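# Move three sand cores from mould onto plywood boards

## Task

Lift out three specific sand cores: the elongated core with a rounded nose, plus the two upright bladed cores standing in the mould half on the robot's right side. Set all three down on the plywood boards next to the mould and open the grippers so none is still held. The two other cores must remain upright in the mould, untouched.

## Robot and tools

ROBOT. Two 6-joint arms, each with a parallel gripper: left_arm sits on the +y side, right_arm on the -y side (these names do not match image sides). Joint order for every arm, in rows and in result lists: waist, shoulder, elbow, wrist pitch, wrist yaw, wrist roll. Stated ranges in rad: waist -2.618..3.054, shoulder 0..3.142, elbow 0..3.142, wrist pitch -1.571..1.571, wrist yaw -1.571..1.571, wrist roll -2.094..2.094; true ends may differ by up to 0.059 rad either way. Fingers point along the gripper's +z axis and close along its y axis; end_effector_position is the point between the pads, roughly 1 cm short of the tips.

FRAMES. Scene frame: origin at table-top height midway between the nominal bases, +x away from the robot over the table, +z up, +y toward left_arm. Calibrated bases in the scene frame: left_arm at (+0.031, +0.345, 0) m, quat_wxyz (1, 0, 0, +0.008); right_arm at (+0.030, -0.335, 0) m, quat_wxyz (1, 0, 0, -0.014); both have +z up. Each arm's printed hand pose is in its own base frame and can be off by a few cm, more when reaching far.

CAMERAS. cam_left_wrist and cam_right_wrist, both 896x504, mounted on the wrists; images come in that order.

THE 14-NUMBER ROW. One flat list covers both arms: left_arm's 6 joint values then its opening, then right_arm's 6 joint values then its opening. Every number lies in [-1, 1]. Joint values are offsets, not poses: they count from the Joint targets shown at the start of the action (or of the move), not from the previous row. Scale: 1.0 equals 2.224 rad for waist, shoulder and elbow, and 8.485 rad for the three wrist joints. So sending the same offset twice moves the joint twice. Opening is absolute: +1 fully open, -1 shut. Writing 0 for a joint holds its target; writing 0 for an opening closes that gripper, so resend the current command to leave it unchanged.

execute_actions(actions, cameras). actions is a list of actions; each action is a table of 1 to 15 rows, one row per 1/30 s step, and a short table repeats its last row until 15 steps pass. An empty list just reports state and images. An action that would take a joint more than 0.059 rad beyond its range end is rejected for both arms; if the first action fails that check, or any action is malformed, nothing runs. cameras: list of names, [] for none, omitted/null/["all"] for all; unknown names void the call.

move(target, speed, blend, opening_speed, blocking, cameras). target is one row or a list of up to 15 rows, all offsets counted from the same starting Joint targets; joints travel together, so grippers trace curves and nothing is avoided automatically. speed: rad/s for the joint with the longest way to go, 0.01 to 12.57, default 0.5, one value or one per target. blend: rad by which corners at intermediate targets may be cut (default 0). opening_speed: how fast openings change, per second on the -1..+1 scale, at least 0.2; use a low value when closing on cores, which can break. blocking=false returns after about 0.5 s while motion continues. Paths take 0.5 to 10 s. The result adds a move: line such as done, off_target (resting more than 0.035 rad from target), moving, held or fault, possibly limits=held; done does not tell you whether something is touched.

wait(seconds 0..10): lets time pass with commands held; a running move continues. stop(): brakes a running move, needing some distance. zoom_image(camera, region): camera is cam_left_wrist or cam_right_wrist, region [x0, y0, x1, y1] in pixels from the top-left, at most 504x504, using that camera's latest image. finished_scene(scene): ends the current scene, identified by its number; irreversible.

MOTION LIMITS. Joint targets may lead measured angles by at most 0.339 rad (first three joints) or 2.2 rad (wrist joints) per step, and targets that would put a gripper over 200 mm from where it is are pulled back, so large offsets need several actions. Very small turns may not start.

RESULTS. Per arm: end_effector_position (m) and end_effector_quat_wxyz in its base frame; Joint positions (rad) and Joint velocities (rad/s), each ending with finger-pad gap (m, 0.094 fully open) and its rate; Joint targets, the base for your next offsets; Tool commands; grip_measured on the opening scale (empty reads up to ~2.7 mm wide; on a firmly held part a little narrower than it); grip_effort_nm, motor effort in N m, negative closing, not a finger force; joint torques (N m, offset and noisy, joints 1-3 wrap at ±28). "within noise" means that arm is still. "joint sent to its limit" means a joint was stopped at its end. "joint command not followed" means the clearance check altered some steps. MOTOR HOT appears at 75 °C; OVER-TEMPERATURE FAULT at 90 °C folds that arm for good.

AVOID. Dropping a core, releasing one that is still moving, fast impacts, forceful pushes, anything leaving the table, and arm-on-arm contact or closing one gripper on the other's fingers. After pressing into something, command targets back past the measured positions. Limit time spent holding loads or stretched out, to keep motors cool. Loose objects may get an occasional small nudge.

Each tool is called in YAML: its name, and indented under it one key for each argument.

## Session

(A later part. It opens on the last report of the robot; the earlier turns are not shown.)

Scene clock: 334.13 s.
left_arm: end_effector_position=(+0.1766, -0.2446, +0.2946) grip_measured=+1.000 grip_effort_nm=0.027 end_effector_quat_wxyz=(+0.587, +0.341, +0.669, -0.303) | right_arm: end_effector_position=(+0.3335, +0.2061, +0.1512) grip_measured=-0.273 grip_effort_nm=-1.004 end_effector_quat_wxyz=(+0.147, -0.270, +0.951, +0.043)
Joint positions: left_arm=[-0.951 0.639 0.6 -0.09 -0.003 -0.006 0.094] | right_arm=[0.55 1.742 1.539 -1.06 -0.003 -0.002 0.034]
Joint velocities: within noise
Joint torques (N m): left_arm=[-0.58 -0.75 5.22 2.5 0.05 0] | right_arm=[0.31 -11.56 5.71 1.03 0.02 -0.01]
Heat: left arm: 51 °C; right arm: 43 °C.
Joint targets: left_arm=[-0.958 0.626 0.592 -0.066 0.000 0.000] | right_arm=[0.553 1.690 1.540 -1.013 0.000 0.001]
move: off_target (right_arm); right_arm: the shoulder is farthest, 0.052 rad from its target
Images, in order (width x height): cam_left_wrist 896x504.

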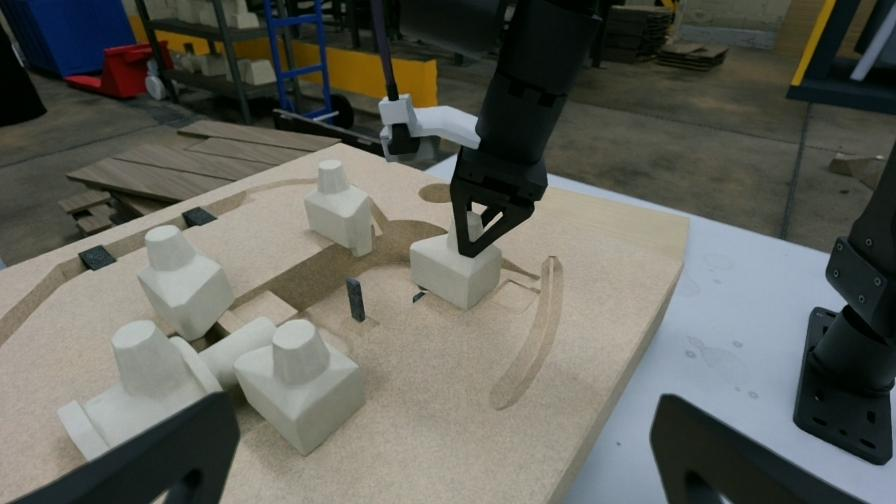

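move:
  target:
    - [0,0,0,0,0,0,1,0,0,0,0,0,0,0.6]
    - [0,0,0,0,0,0,1,0,0.0135,0.0585,-0.0173,0,0,0.6]
    - [0,0,0,0,0,0,1,0,0.0193,0.1169,-0.0303,0,0,0.6]
    - [0,0,0,0,0,0,1,-0.1138,-0.0629,-0.018,0.0958,-0.0825,0,0.6]
    - [0,0,0,0,0,0,1,-0.2158,0.0342,-0.2977,0.2240,-0.1782,0,0.6]
  speed: [0.5,0.2,0.3,0.8,0.8]
  opening_speed: 1.0

zoom_image:
  camera: "cam_left_wrist"
  region: [300, 50, 700, 350]

Scene clock: 362.33 s.
left_arm: end_effector_position=(+0.1766, -0.2446, +0.2947) grip_measured=+1.000 grip_effort_nm=0.037 end_effector_quat_wxyz=(+0.587, +0.341, +0.669, -0.303) | right_arm: end_effector_position=(+0.3392, +0.2057, +0.2278) grip_measured=+0.597 grip_effort_nm=0.173 end_effector_quat_wxyz=(+0.493, -0.500, +0.501, +0.507)
Joint positions: left_arm=[-0.951 0.639 0.6 -0.089 -0.003 -0.006 0.094] | right_arm=[0.077 1.758 0.883 0.866 -1.506 0.006 0.075]
Joint velocities: within noise
Joint torques (N m): left_arm=[-0.59 -0.69 5.16 2.49 0.05 0.01] | right_arm=[-0.2 -6.23 4.63 1.18 -0.08 -0.09]
Heat: left arm: 52 °C; right arm: 48 °C.
Joint targets: left_arm=[-0.958 0.626 0.592 -0.066 0.000 0.000] | right_arm=[0.073 1.766 0.878 0.887 -1.512 0.001]
move: done

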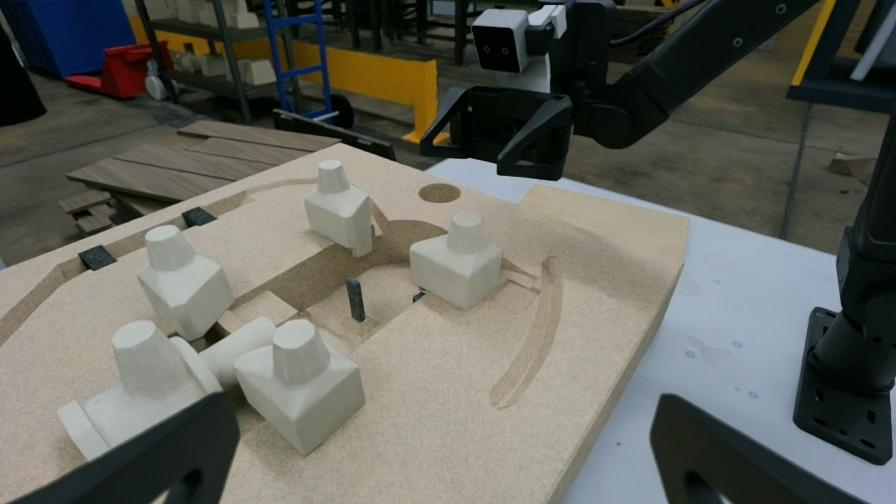

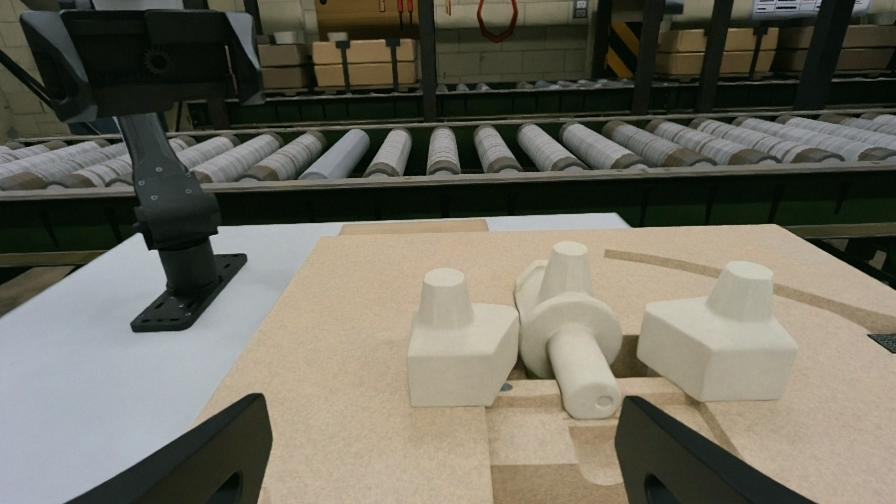

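Scaled by 1.260.

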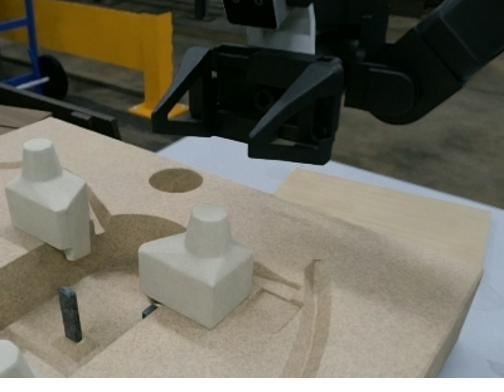

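move:
  target: [0,0,0,0,0,0,1,0,0.0805,-0.0432,0.0342,0,0,0.6]
  speed: 0.3

zoom_image:
  camera: "cam_left_wrist"
  region: [350, 100, 650, 350]

Scene clock: 370.47 s.
left_arm: end_effector_position=(+0.1766, -0.2446, +0.2947) grip_measured=+1.000 grip_effort_nm=0.032 end_effector_quat_wxyz=(+0.587, +0.341, +0.669, -0.303) | right_arm: end_effector_position=(+0.3363, +0.2055, +0.1679) grip_measured=+0.597 grip_effort_nm=0.173 end_effector_quat_wxyz=(+0.498, -0.504, +0.495, +0.503)
Joint positions: left_arm=[-0.951 0.639 0.6 -0.089 -0.003 -0.006 0.094] | right_arm=[0.077 1.933 0.789 1.154 -1.508 0.006 0.075]
Joint velocities: within noise
Joint torques (N m): left_arm=[-0.47 -0.73 5.23 2.49 0.06 0.02] | right_arm=[-0.39 -6.42 3.6 1.19 -0.04 -0.09]
Heat: left arm: 52 °C; right arm: 45 °C.
Joint targets: left_arm=[-0.958 0.626 0.592 -0.066 0.000 0.000] | right_arm=[0.073 1.945 0.782 1.177 -1.512 0.001]
move: done

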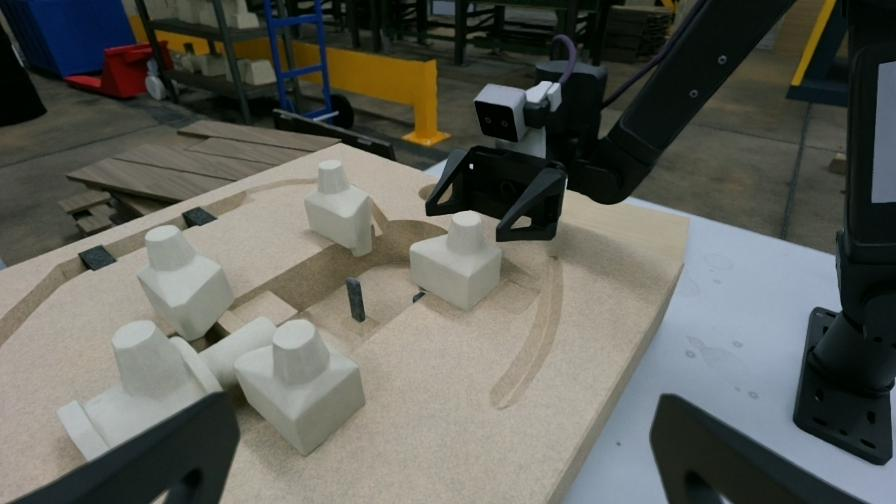

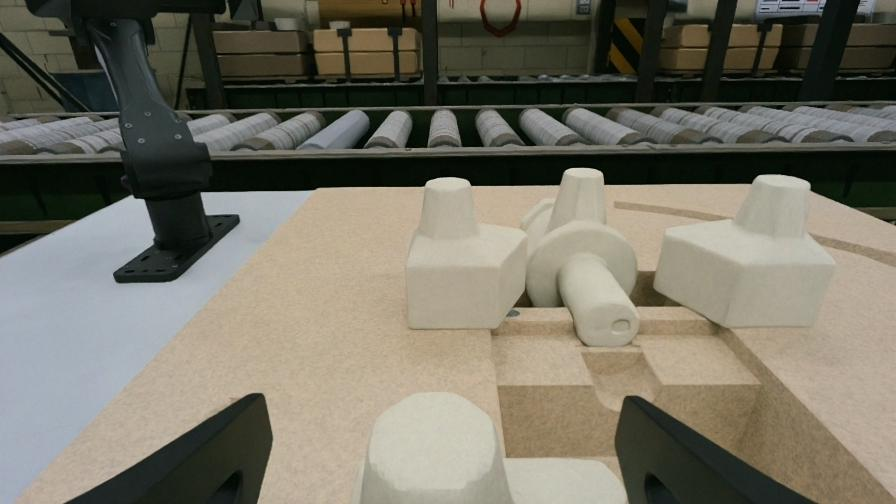

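Scaled by 1.680.

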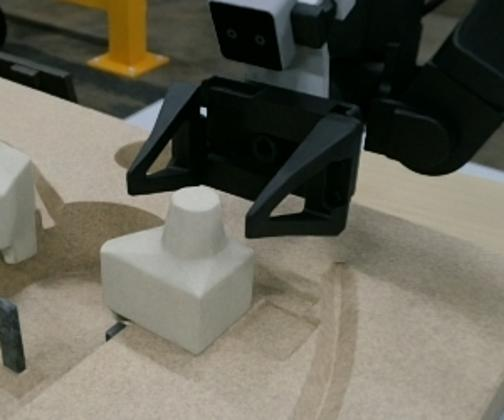

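move:
  target:
    - [0,0,0,0,0,0,1,0,0.0126,0,0.0033,0,0,0.6]
    - [0,0,0,0,0,0,1,0,0.0126,0,0.0033,0,0,-0.6]
  speed: 0.2
  opening_speed: 0.6

zoom_image:
  camera: "cam_left_wrist"
  region: [350, 100, 650, 350]

Scene clock: 378.77 s.
left_arm: end_effector_position=(+0.1766, -0.2446, +0.2947) grip_measured=+1.000 grip_effort_nm=0.027 end_effector_quat_wxyz=(+0.587, +0.341, +0.669, -0.303) | right_arm: end_effector_position=(+0.3350, +0.2055, +0.1617) grip_measured=-0.367 grip_effort_nm=-1.004 end_effector_quat_wxyz=(+0.495, -0.508, +0.491, +0.506)
Joint positions: left_arm=[-0.951 0.639 0.6 -0.089 -0.003 -0.006 0.094] | right_arm=[0.077 1.959 0.789 1.182 -1.521 0.006 0.03]
Joint velocities: within noise
Joint torques (N m): left_arm=[-0.5 -0.7 5.3 2.48 0.06 0.02] | right_arm=[-0.36 -6.34 3.47 1.18 0.07 -0.1]
Heat: left arm: 52 °C; right arm: 43 °C.
Joint targets: left_arm=[-0.958 0.626 0.592 -0.066 0.000 0.000] | right_arm=[0.073 1.973 0.782 1.205 -1.512 0.001]
move: done

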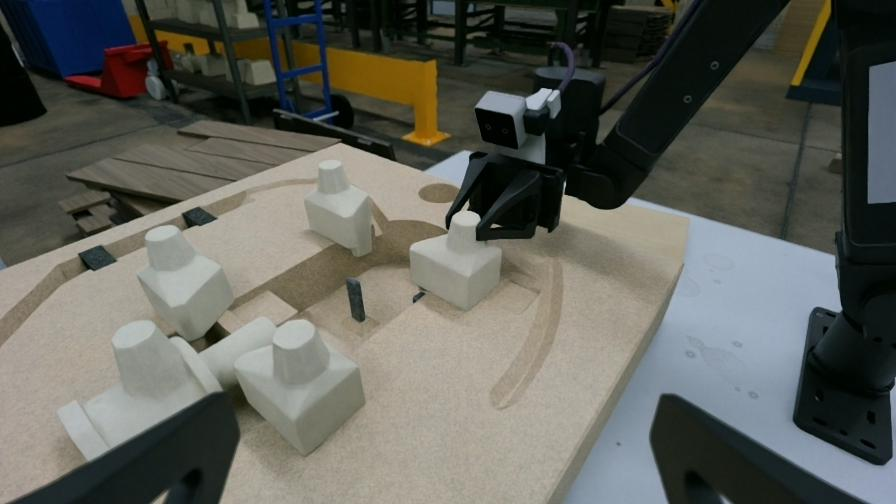

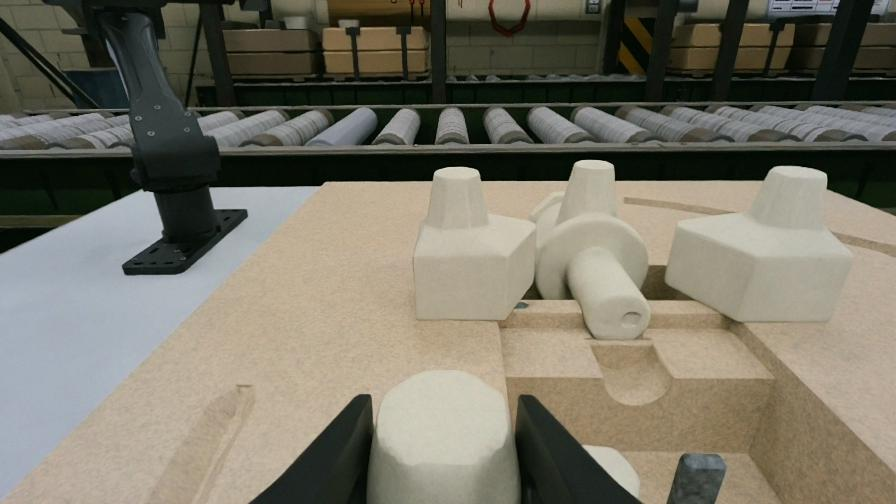

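Scaled by 1.680.

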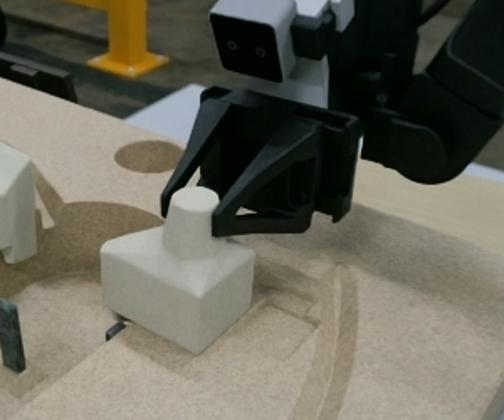

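move:
  target:
    - [0,0,0,0,0,0,1,-0.002,-0.0481,0.0135,-0.0163,0,0,-0.6]
    - [0,0,0,0,0,0,1,-0.002,-0.0872,0.036,-0.0316,0,0,-0.6]
    - [0,0,0,0,0,0,1,0,-0.1286,0.0724,-0.0521,0,0,-0.6]
  speed: 0.25

move:
  target:
    - [0,0,0,0,0,0,1,-0.2576,0,0,0,0,0,-0.6]
    - [0,0,0,0,0,0,1,-0.2576,0.0058,0.228,-0.1253,0.0891,0,-0.6]
    - [0,0,0,0,0,0,1,-0.2109,0.1192,0.3808,-0.2535,0.1782,0,-0.6]
  speed: 0.6

Scene clock: 414.00 s.
left_arm: end_effector_position=(+0.1766, -0.2446, +0.2947) grip_measured=+1.000 grip_effort_nm=0.027 end_effector_quat_wxyz=(+0.587, +0.341, +0.669, -0.303) | right_arm: end_effector_position=(+0.3399, +0.2057, +0.2319) grip_measured=-0.368 grip_effort_nm=-1.004 end_effector_quat_wxyz=(+0.474, -0.480, +0.522, +0.522)
Joint positions: left_arm=[-0.951 0.639 0.6 -0.089 -0.003 -0.006 0.094] | right_arm=[0.077 1.732 0.903 0.745 -1.5 0.006 0.03]
Joint velocities: within noise
Joint torques (N m): left_arm=[-0.53 -0.68 5.23 2.49 0.06 0.03] | right_arm=[-0.38 -10.52 8.4 1.16 -0.18 -0.09]
Heat: left arm: 53 °C; right arm: 41 °C.
Joint targets: left_arm=[-0.958 0.626 0.592 -0.066 0.000 0.000] | right_arm=[0.073 1.687 0.943 0.763 -1.512 0.001]
move: off_target (right_arm); right_arm: the shoulder is farthest, 0.045 rad from its target

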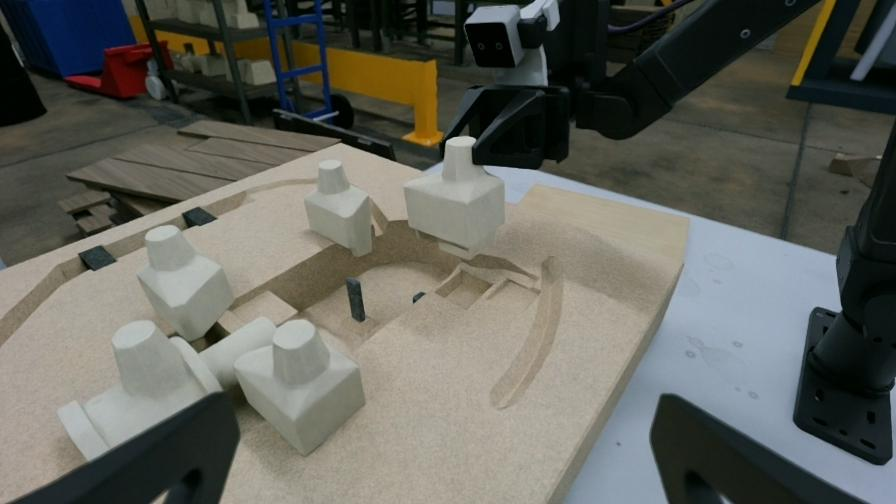

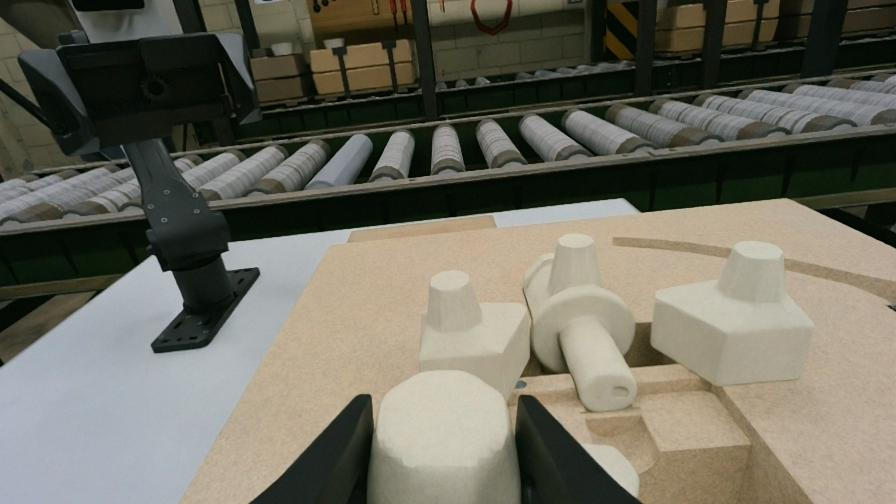

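Scene clock: 419.47 s.
left_arm: end_effector_position=(+0.1766, -0.2446, +0.2947) grip_measured=+1.000 grip_effort_nm=0.027 end_effector_quat_wxyz=(+0.587, +0.341, +0.669, -0.303) | right_arm: end_effector_position=(+0.3445, -0.1439, +0.1258) grip_measured=-0.369 grip_effort_nm=-1.004 end_effector_quat_wxyz=(+0.009, +0.203, +0.979, +0.003)
Joint positions: left_arm=[-0.951 0.639 0.6 -0.089 -0.003 -0.006 0.094] | right_arm=[-0.403 1.949 1.75 -1.355 -0.009 0.006 0.03]
Joint velocities: within noise
Joint torques (N m): left_arm=[-0.51 -0.76 5.2 2.49 0.06 0] | right_arm=[0.58 -8.21 8.4 -0.18 0.09 -0.1]
Heat: left arm: 53 °C; right arm: 42 °C.
Joint targets: left_arm=[-0.958 0.626 0.592 -0.066 0.000 0.000] | right_arm=[-0.396 1.952 1.790 -1.388 0.000 0.000]
move: off_target (right_arm); right_arm: the elbow is farthest, 0.040 rad from its target

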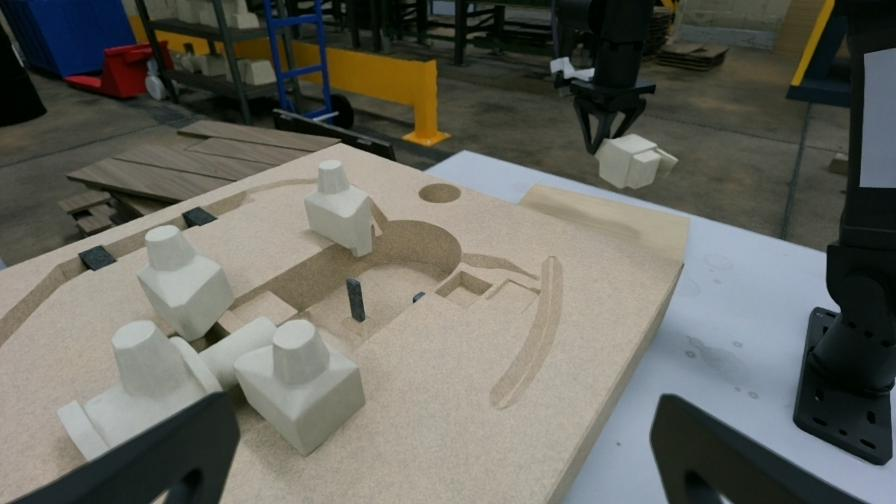

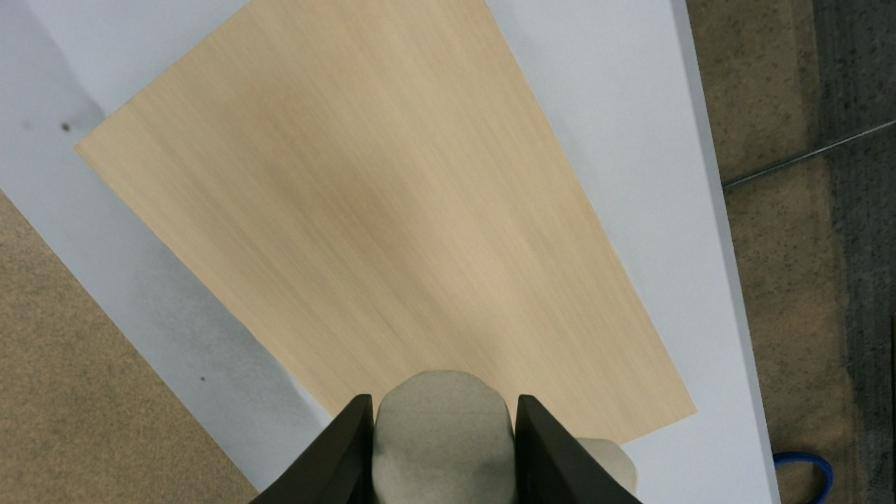

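move:
  target: [0,0,0,0,0,0,1,0,0.0148,-0.1169,0.0292,0,0,-0.6]
  speed: 0.3

zoom_image:
  camera: "cam_left_wrist"
  region: [500, 50, 750, 250]

Scene clock: 433.93 s.
left_arm: end_effector_position=(+0.1766, -0.2446, +0.2947) grip_measured=+1.000 grip_effort_nm=0.027 end_effector_quat_wxyz=(+0.587, +0.341, +0.669, -0.303) | right_arm: end_effector_position=(+0.3378, -0.1412, +0.0575) grip_measured=-0.369 grip_effort_nm=-1.009 end_effector_quat_wxyz=(-0.012, +0.203, +0.979, +0.006)
Joint positions: left_arm=[-0.951 0.639 0.6 -0.089 -0.003 -0.006 0.094] | right_arm=[-0.403 1.985 1.528 -1.138 -0.008 0.006 0.03]
Joint velocities: within noise
Joint torques (N m): left_arm=[-0.5 -0.76 5.24 2.49 0.06 0.01] | right_arm=[0.55 -8.64 5.19 0.06 0.07 -0.11]
Heat: left arm: 54 °C; right arm: 43 °C.
Joint targets: left_arm=[-0.958 0.626 0.592 -0.066 0.000 0.000] | right_arm=[-0.396 1.985 1.530 -1.140 0.000 0.000]
move: done

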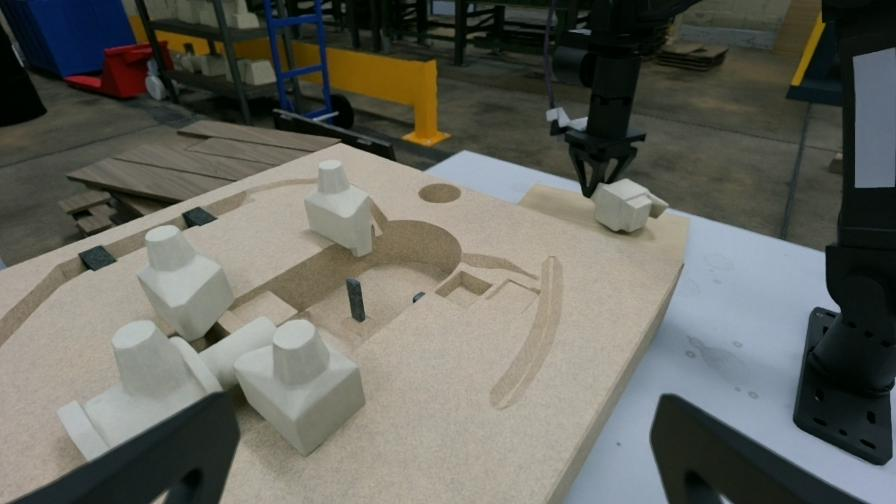

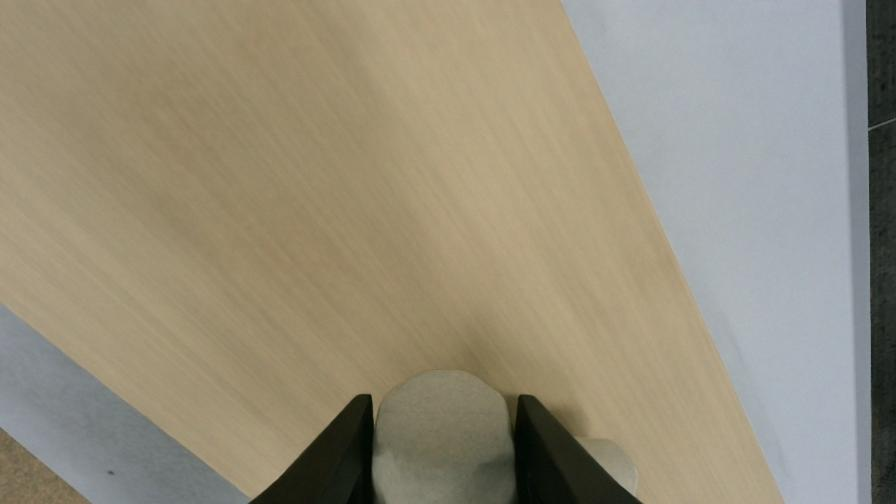

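Scaled by 2.016.

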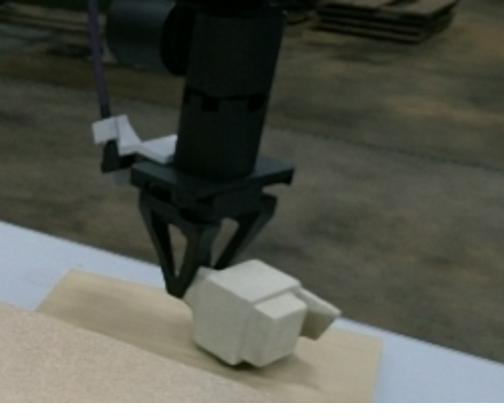

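move:
  target: [0,0,0,0,0,0,1,0,0.0018,-0.0202,0.0059,0,0,-0.6]
  speed: 0.1
  cameras: ["cam_left_wrist"]

zoom_image:
  camera: "cam_left_wrist"
  region: [550, 100, 700, 250]

Scene clock: 438.47 s.
left_arm: end_effector_position=(+0.1766, -0.2446, +0.2947) grip_measured=+1.000 grip_effort_nm=0.037 end_effector_quat_wxyz=(+0.587, +0.341, +0.669, -0.303) | right_arm: end_effector_position=(+0.3358, -0.1404, +0.0475) grip_measured=-0.369 grip_effort_nm=-1.009 end_effector_quat_wxyz=(-0.011, +0.203, +0.979, +0.006)
Joint positions: left_arm=[-0.951 0.639 0.6 -0.089 -0.003 -0.006 0.094] | right_arm=[-0.403 1.985 1.487 -1.096 -0.008 0.006 0.03]
Joint velocities: within noise
Joint torques (N m): left_arm=[-0.46 -0.76 5.22 2.46 0.05 -0.01] | right_arm=[0.57 -8.28 4.83 0.12 0.06 -0.1]
Heat: left arm: 54 °C; right arm: 43 °C.
Joint targets: left_arm=[-0.958 0.626 0.592 -0.066 0.000 0.000] | right_arm=[-0.396 1.989 1.485 -1.090 0.000 0.000]
move: done
Images, in order (width x height): cam_left_wrist 896x504.

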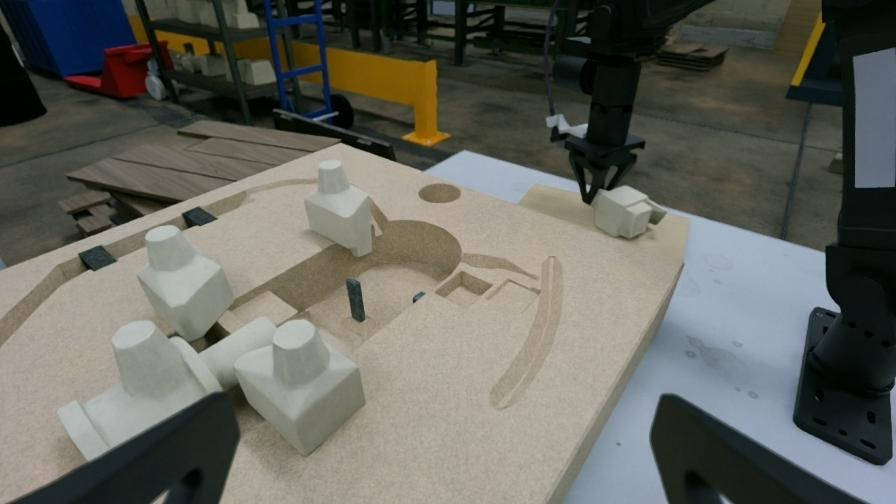

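Scaled by 3.360.

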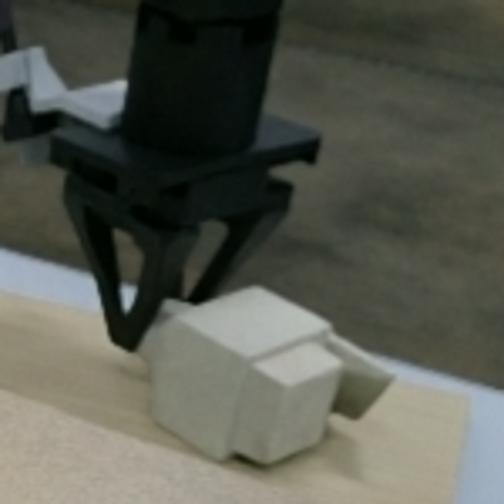

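move:
  target: [0,0,0,0,0,0,1,0,0.0012,-0.0085,0.0022,0,0,-0.6]
  speed: 0.1
  cameras: ["cam_left_wrist"]

zoom_image:
  camera: "cam_left_wrist"
  region: [550, 100, 700, 250]

Scene clock: 441.70 s.
left_arm: end_effector_position=(+0.1766, -0.2446, +0.2947) grip_measured=+1.000 grip_effort_nm=0.032 end_effector_quat_wxyz=(+0.587, +0.341, +0.669, -0.303) | right_arm: end_effector_position=(+0.3362, -0.1406, +0.0456) grip_measured=-0.369 grip_effort_nm=-1.004 end_effector_quat_wxyz=(-0.009, +0.203, +0.979, +0.006)
Joint positions: left_arm=[-0.951 0.639 0.6 -0.089 -0.003 -0.006 0.094] | right_arm=[-0.403 1.985 1.479 -1.085 -0.008 0.006 0.03]
Joint velocities: within noise
Joint torques (N m): left_arm=[-0.55 -0.65 5.2 2.49 0.06 0.01] | right_arm=[0.57 -8.05 3.99 0.2 0.07 -0.1]
Heat: left arm: 54 °C; right arm: 42 °C.
Joint targets: left_arm=[-0.958 0.626 0.592 -0.066 0.000 0.000] | right_arm=[-0.396 1.992 1.466 -1.071 0.000 0.000]
move: done
Images, in order (width x height): cam_left_wrist 896x504.

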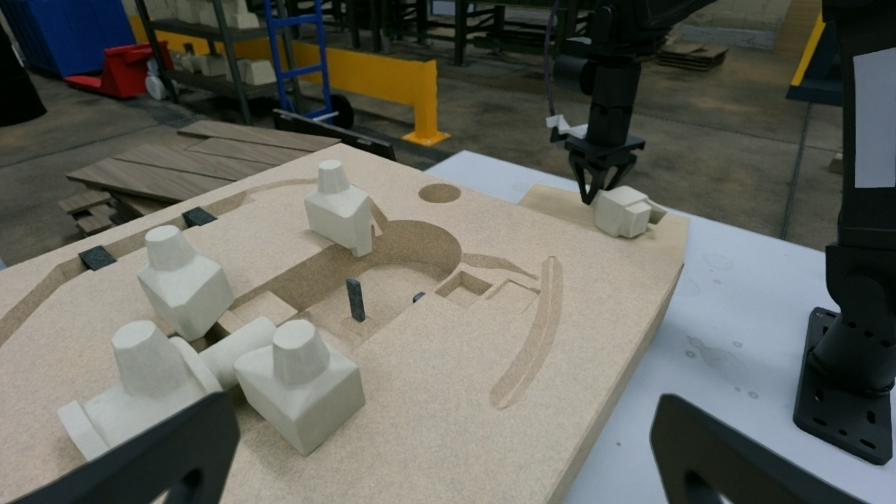

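Scaled by 3.360.

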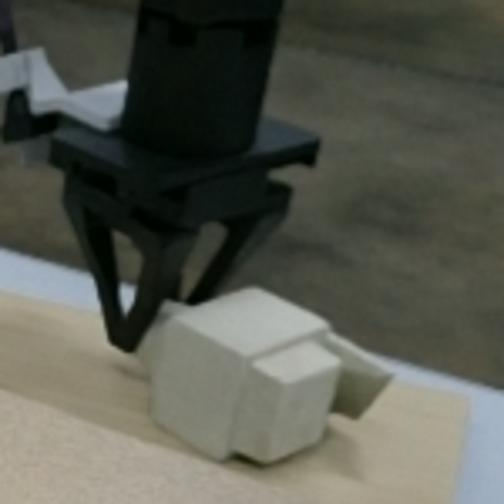

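move:
  target:
    - [0,0,0,0,0,0,1,0,0,0,0,0,0,0.2]
    - [0,0,0,0,0,0,1,0,-0.0150,0.1390,-0.0310,0,0,0.2]
  speed: 0.25
  opening_speed: 0.6

zoom_image:
  camera: "cam_left_wrist"
  region: [500, 50, 750, 250]

Scene clock: 447.80 s.
left_arm: end_effector_position=(+0.1766, -0.2446, +0.2947) grip_measured=+1.000 grip_effort_nm=0.027 end_effector_quat_wxyz=(+0.587, +0.341, +0.669, -0.303) | right_arm: end_effector_position=(+0.3526, -0.1481, +0.1129) grip_measured=+0.197 grip_effort_nm=0.178 end_effector_quat_wxyz=(+0.009, +0.203, +0.979, +0.001)
Joint positions: left_arm=[-0.951 0.639 0.6 -0.089 -0.003 -0.006 0.094] | right_arm=[-0.403 1.985 1.749 -1.318 -0.005 0.006 0.056]
Joint velocities: within noise
Joint torques (N m): left_arm=[-0.54 -0.77 5.23 2.47 0.06 -0.01] | right_arm=[0.55 -10.93 7.24 -0.01 0.04 -0.11]
Heat: left arm: 54 °C; right arm: 41 °C.
Joint targets: left_arm=[-0.958 0.626 0.592 -0.066 0.000 0.000] | right_arm=[-0.396 1.958 1.775 -1.334 0.000 0.001]
move: done

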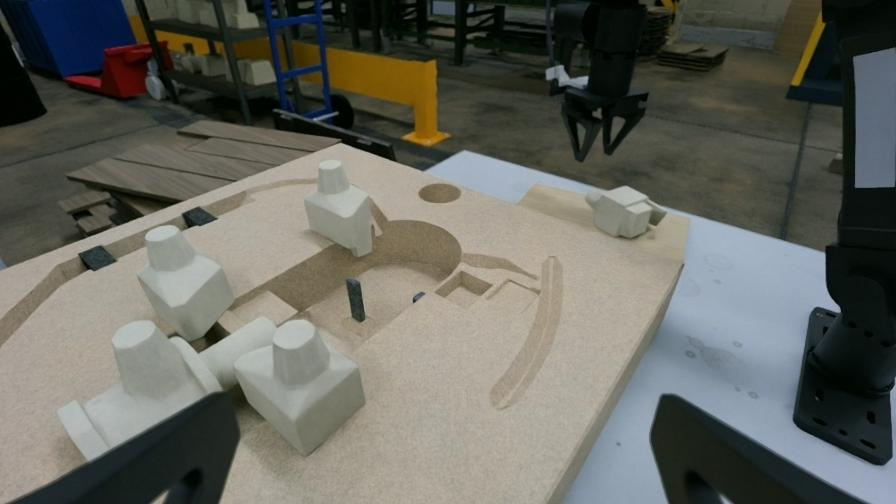

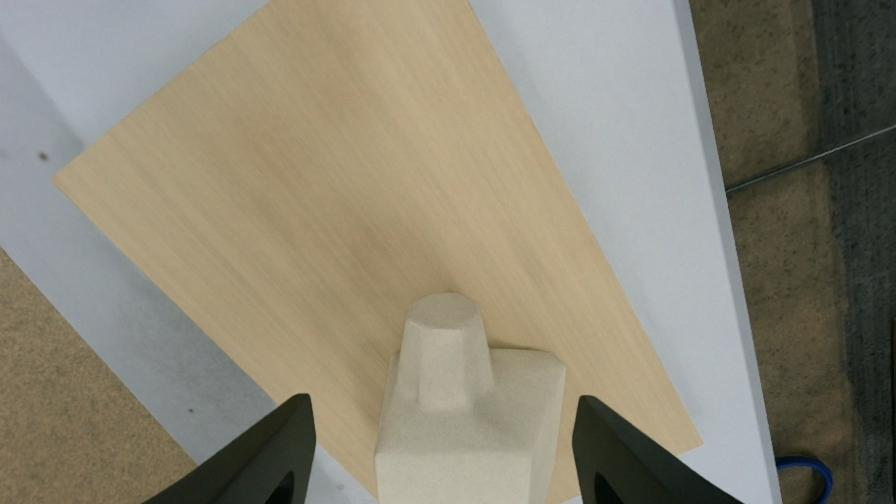

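Scaled by 2.016.

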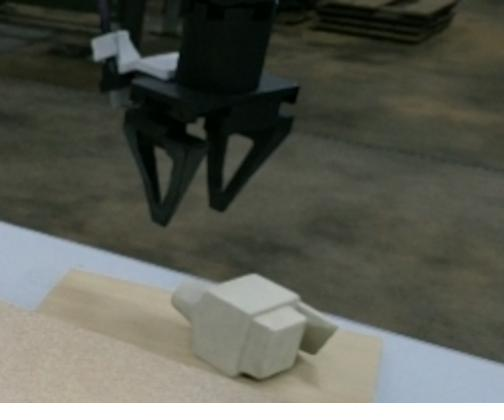

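move:
  target:
    - [0,0,0,0,0,0,1,-0.0018,-0.071,0.0337,-0.0078,0,0,0.6]
    - [0,0,0,0,0,0,1,0.0881,0.0638,0.0112,0.1101,-0.0884,0,0.6]
    - [0,0,0,0,0,0,1,0.1956,0.1821,0.0238,0.2203,-0.1822,0,0.6]
  speed: 0.8
  blend: 0.1

zoom_image:
  camera: "cam_left_wrist"
  region: [250, 50, 600, 350]

Scene clock: 476.77 s.
left_arm: end_effector_position=(+0.1766, -0.2446, +0.2947) grip_measured=+1.000 grip_effort_nm=0.027 end_effector_quat_wxyz=(+0.587, +0.341, +0.669, -0.303) | right_arm: end_effector_position=(+0.5148, +0.2000, +0.2315) grip_measured=+0.597 grip_effort_nm=0.168 end_effector_quat_wxyz=(+0.490, -0.495, +0.506, +0.509)
Joint positions: left_arm=[-0.951 0.639 0.6 -0.089 -0.003 -0.006 0.094] | right_arm=[0.04 2.348 1.811 0.513 -1.539 0.006 0.075]
Joint velocities: within noise
Joint torques (N m): left_arm=[-0.57 -0.76 5.19 2.47 0.06 -0.01] | right_arm=[-0.18 -10.58 7.05 1.18 -0.07 -0.11]
Heat: left arm: 54 °C; right arm: 43 °C.
Joint targets: left_arm=[-0.958 0.626 0.592 -0.066 0.000 0.000] | right_arm=[0.039 2.363 1.828 0.535 -1.546 0.001]
move: done; blend cut to 0.079 rad at target 1

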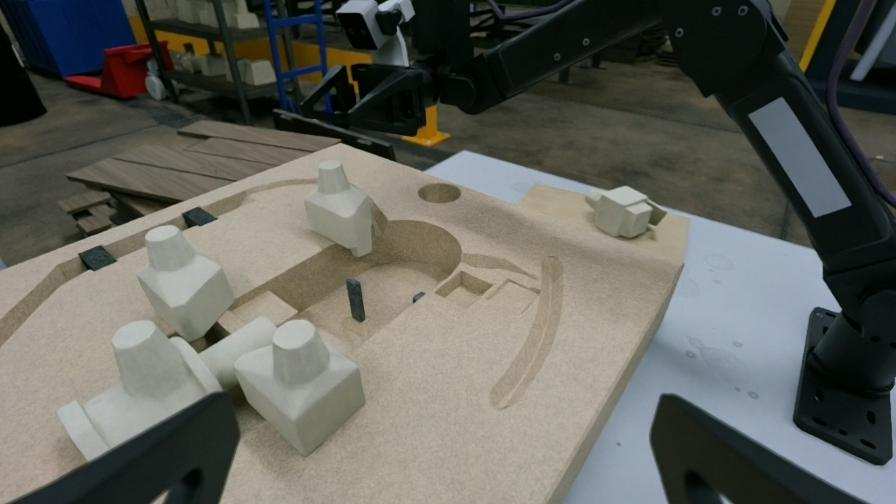

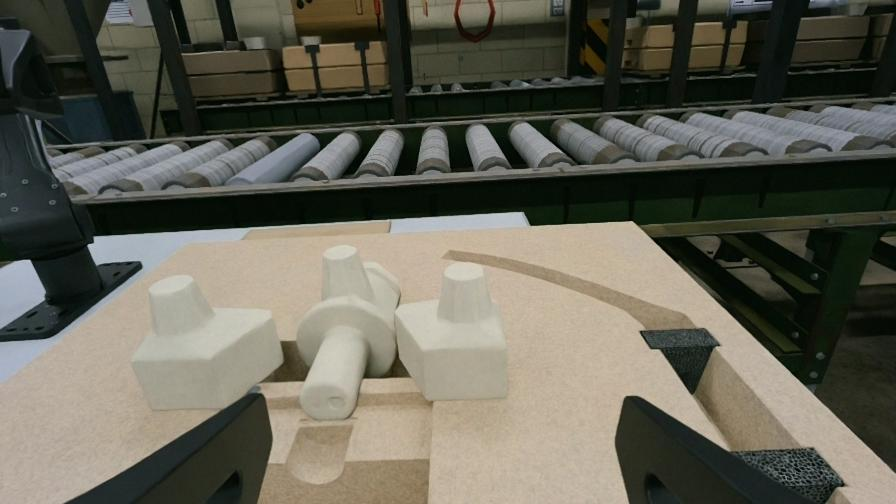

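Scaled by 1.440.

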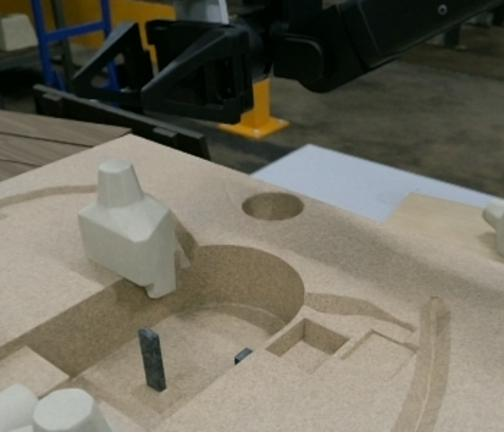

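move:
  target: [0,0,0,0,0,0,1,0.0018,0.0481,-0.0486,0.0271,0,0,0.6]
  speed: 0.3

zoom_image:
  camera: "cam_left_wrist"
  region: [250, 80, 500, 280]

Scene clock: 481.37 s.
left_arm: end_effector_position=(+0.1766, -0.2446, +0.2947) grip_measured=+1.000 grip_effort_nm=0.027 end_effector_quat_wxyz=(+0.587, +0.341, +0.669, -0.303) | right_arm: end_effector_position=(+0.5150, +0.2001, +0.1688) grip_measured=+0.597 grip_effort_nm=0.168 end_effector_quat_wxyz=(+0.500, -0.505, +0.495, +0.500)
Joint positions: left_arm=[-0.951 0.639 0.6 -0.089 -0.003 -0.006 0.094] | right_arm=[0.04 2.455 1.726 0.744 -1.541 0.006 0.075]
Joint velocities: within noise
Joint torques (N m): left_arm=[-0.51 -0.72 5.18 2.48 0.06 0] | right_arm=[0.2 -10.78 4.92 1.16 -0.07 -0.11]
Heat: left arm: 55 °C; right arm: 45 °C.
Joint targets: left_arm=[-0.958 0.626 0.592 -0.066 0.000 0.000] | right_arm=[0.043 2.471 1.720 0.765 -1.546 0.001]
move: done

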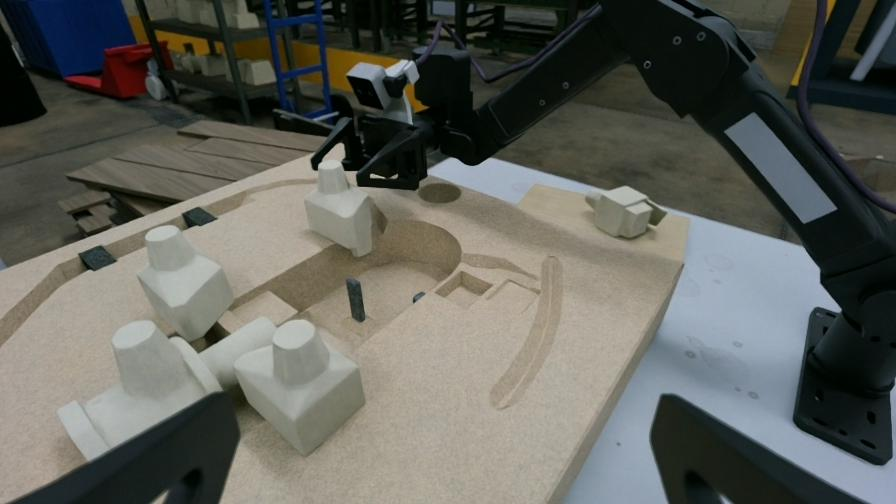

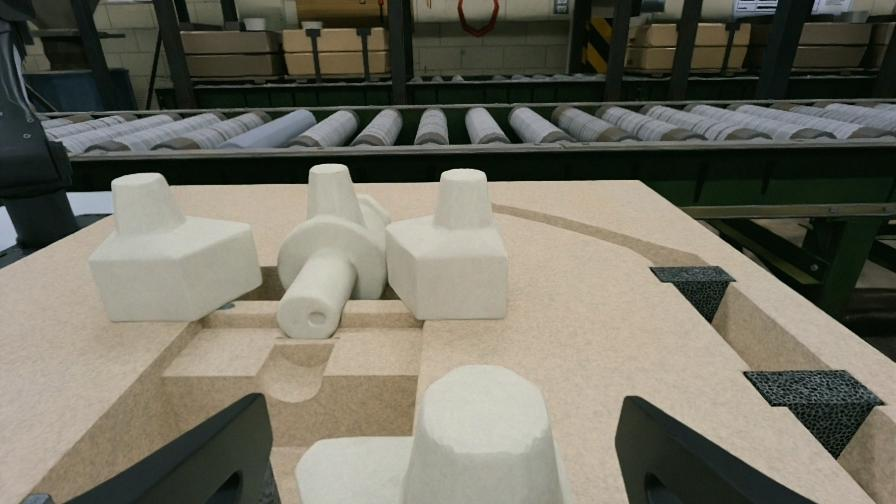

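Scaled by 2.016.

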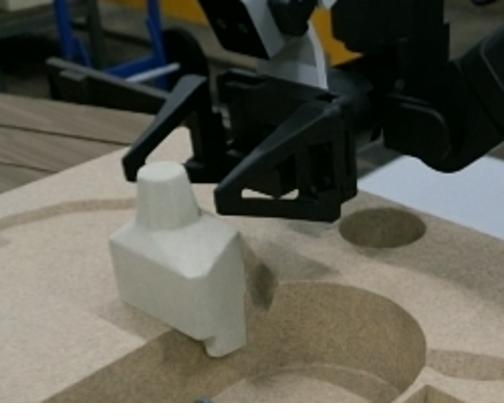

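move:
  target: [0,0,0,0,0,0,1,0.0027,0.0153,0.0247,-0.0027,0,0,0.6]
  speed: 0.2
  cameras: ["cam_right_wrist"]

Scene clock: 488.67 s.
left_arm: end_effector_position=(+0.1766, -0.2446, +0.2947) grip_measured=+1.000 grip_effort_nm=0.027 end_effector_quat_wxyz=(+0.587, +0.341, +0.669, -0.303) | right_arm: end_effector_position=(+0.5187, +0.2002, +0.1595) grip_measured=+0.597 grip_effort_nm=0.164 end_effector_quat_wxyz=(+0.497, -0.503, +0.497, +0.503)
Joint positions: left_arm=[-0.951 0.639 0.6 -0.089 -0.003 -0.006 0.094] | right_arm=[0.04 2.485 1.747 0.745 -1.541 0.006 0.075]
Joint velocities: within noise
Joint torques (N m): left_arm=[-0.55 -0.7 5.24 2.48 0.08 -0.01] | right_arm=[0.72 -10.66 7.62 0.93 -0.07 -0.1]
Heat: left arm: 55 °C; right arm: 47 °C.
Joint targets: left_arm=[-0.958 0.626 0.592 -0.066 0.000 0.000] | right_arm=[0.049 2.505 1.775 0.742 -1.546 0.001]
move: done
Images, in order (width x height): cam_right_wrist 896x504.

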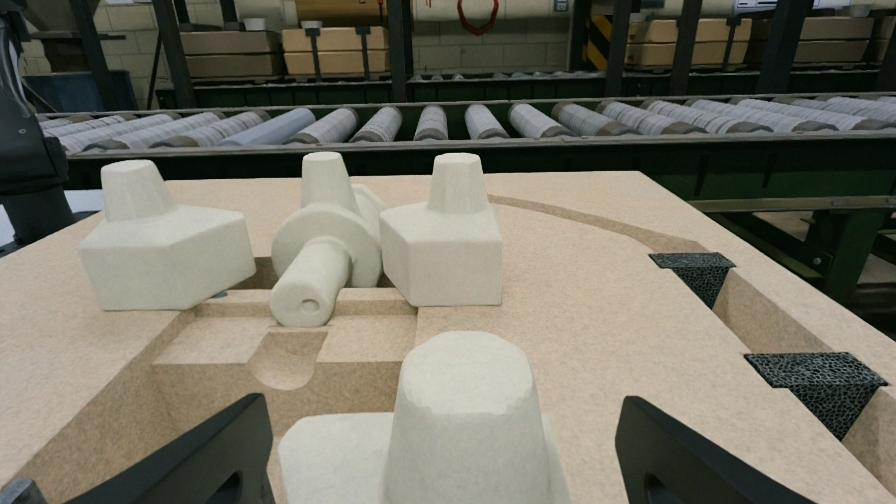

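move:
  target: [0,0,0,0,0,0,1,0.0027,0.0081,0.0157,-0.002,0,0,0.6]
  speed: 0.2
  cameras: ["cam_right_wrist"]

Scene clock: 493.70 s.
left_arm: end_effector_position=(+0.1766, -0.2446, +0.2947) grip_measured=+1.000 grip_effort_nm=0.032 end_effector_quat_wxyz=(+0.587, +0.341, +0.669, -0.303) | right_arm: end_effector_position=(+0.5216, +0.2048, +0.1614) grip_measured=+0.597 grip_effort_nm=0.168 end_effector_quat_wxyz=(+0.498, -0.508, +0.492, +0.502)
Joint positions: left_arm=[-0.951 0.639 0.6 -0.089 -0.003 -0.006 0.094] | right_arm=[0.049 2.501 1.781 0.738 -1.541 0.006 0.075]
Joint velocities: within noise
Joint torques (N m): left_arm=[-0.43 -0.69 5.23 2.48 0.05 0.01] | right_arm=[0.51 -10.56 7.73 0.86 -0.06 -0.11]
Heat: left arm: 55 °C; right arm: 46 °C.
Joint targets: left_arm=[-0.958 0.626 0.592 -0.066 0.000 0.000] | right_arm=[0.055 2.522 1.810 0.725 -1.546 0.001]
move: done
Images, in order (width x height): cam_right_wrist 896x504.

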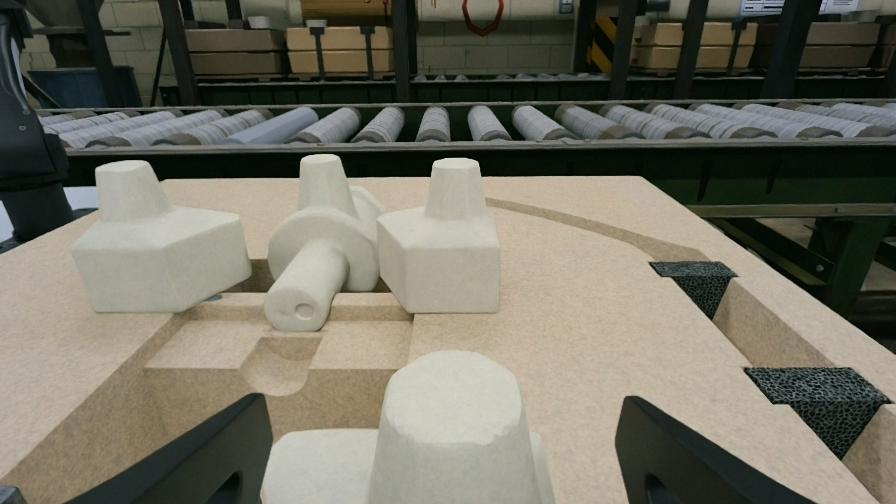

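move:
  target:
    - [0,0,0,0,0,0,1,0,0,0,0,0,0,-0.6]
    - [0,0,0,0,0,0,1,0,-0.0549,0.027,-0.0112,0,0,-0.6]
    - [0,0,0,0,0,0,1,0,-0.0773,0.0607,-0.0265,0,0,-0.6]
  speed: 0.2
  opening_speed: 0.7

zoom_image:
  camera: "cam_left_wrist"
  region: [250, 30, 500, 230]

Scene clock: 503.83 s.
left_arm: end_effector_position=(+0.1766, -0.2446, +0.2947) grip_measured=+1.000 grip_effort_nm=0.032 end_effector_quat_wxyz=(+0.587, +0.341, +0.669, -0.303) | right_arm: end_effector_position=(+0.5278, +0.2051, +0.2216) grip_measured=-0.314 grip_effort_nm=-1.004 end_effector_quat_wxyz=(+0.487, -0.495, +0.505, +0.512)
Joint positions: left_arm=[-0.951 0.639 0.6 -0.089 -0.003 -0.006 0.094] | right_arm=[0.049 2.42 1.902 0.49 -1.537 0.006 0.032]
Joint velocities: within noise
Joint torques (N m): left_arm=[-0.5 -0.68 5.26 2.5 0.07 0.01] | right_arm=[0.5 -17.98 9.22 1.05 -0.12 -0.1]
Heat: left arm: 55 °C; right arm: 48 °C.
Joint targets: left_arm=[-0.958 0.626 0.592 -0.066 0.000 0.000] | right_arm=[0.055 2.351 1.945 0.500 -1.546 0.001]
move: off_target (right_arm); right_arm: the shoulder is farthest, 0.070 rad from its target

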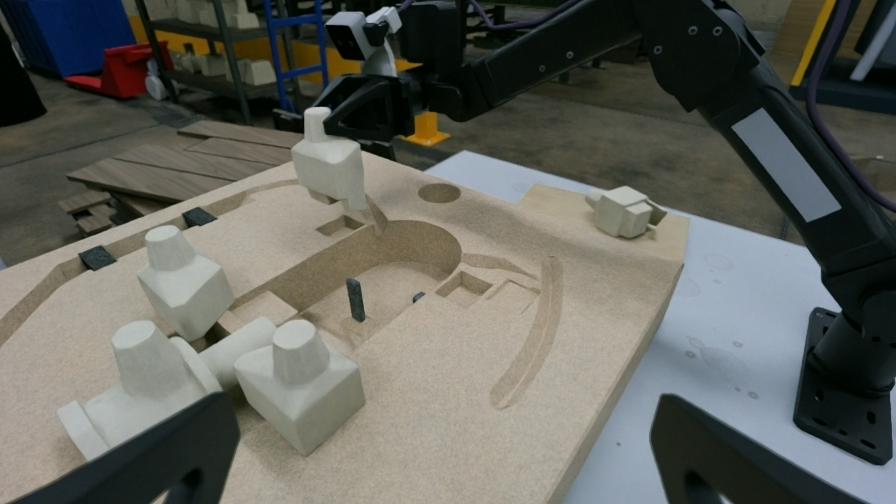

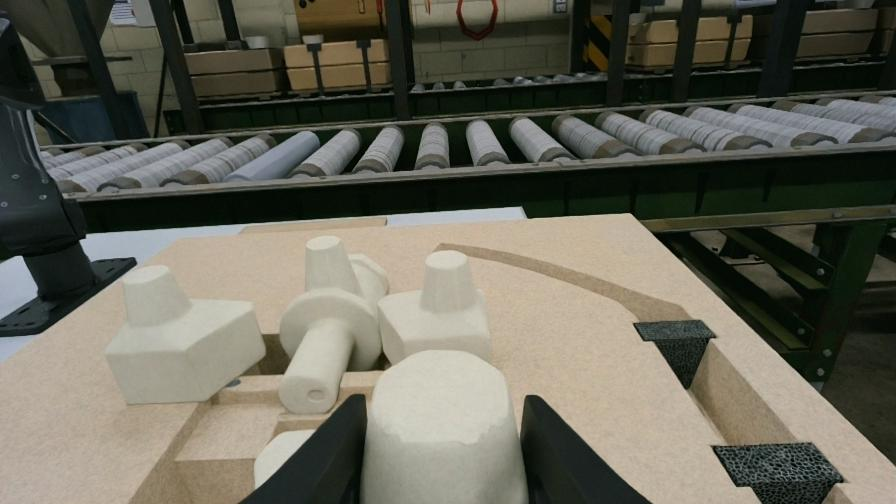

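Scaled by 2.016.

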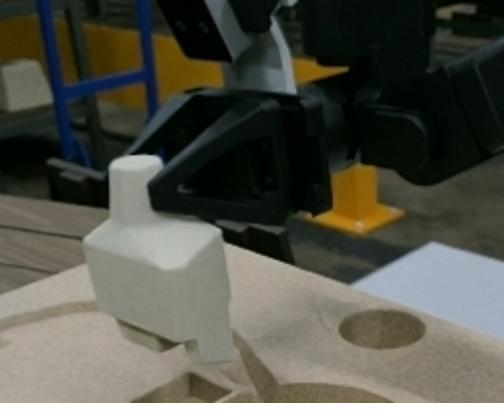

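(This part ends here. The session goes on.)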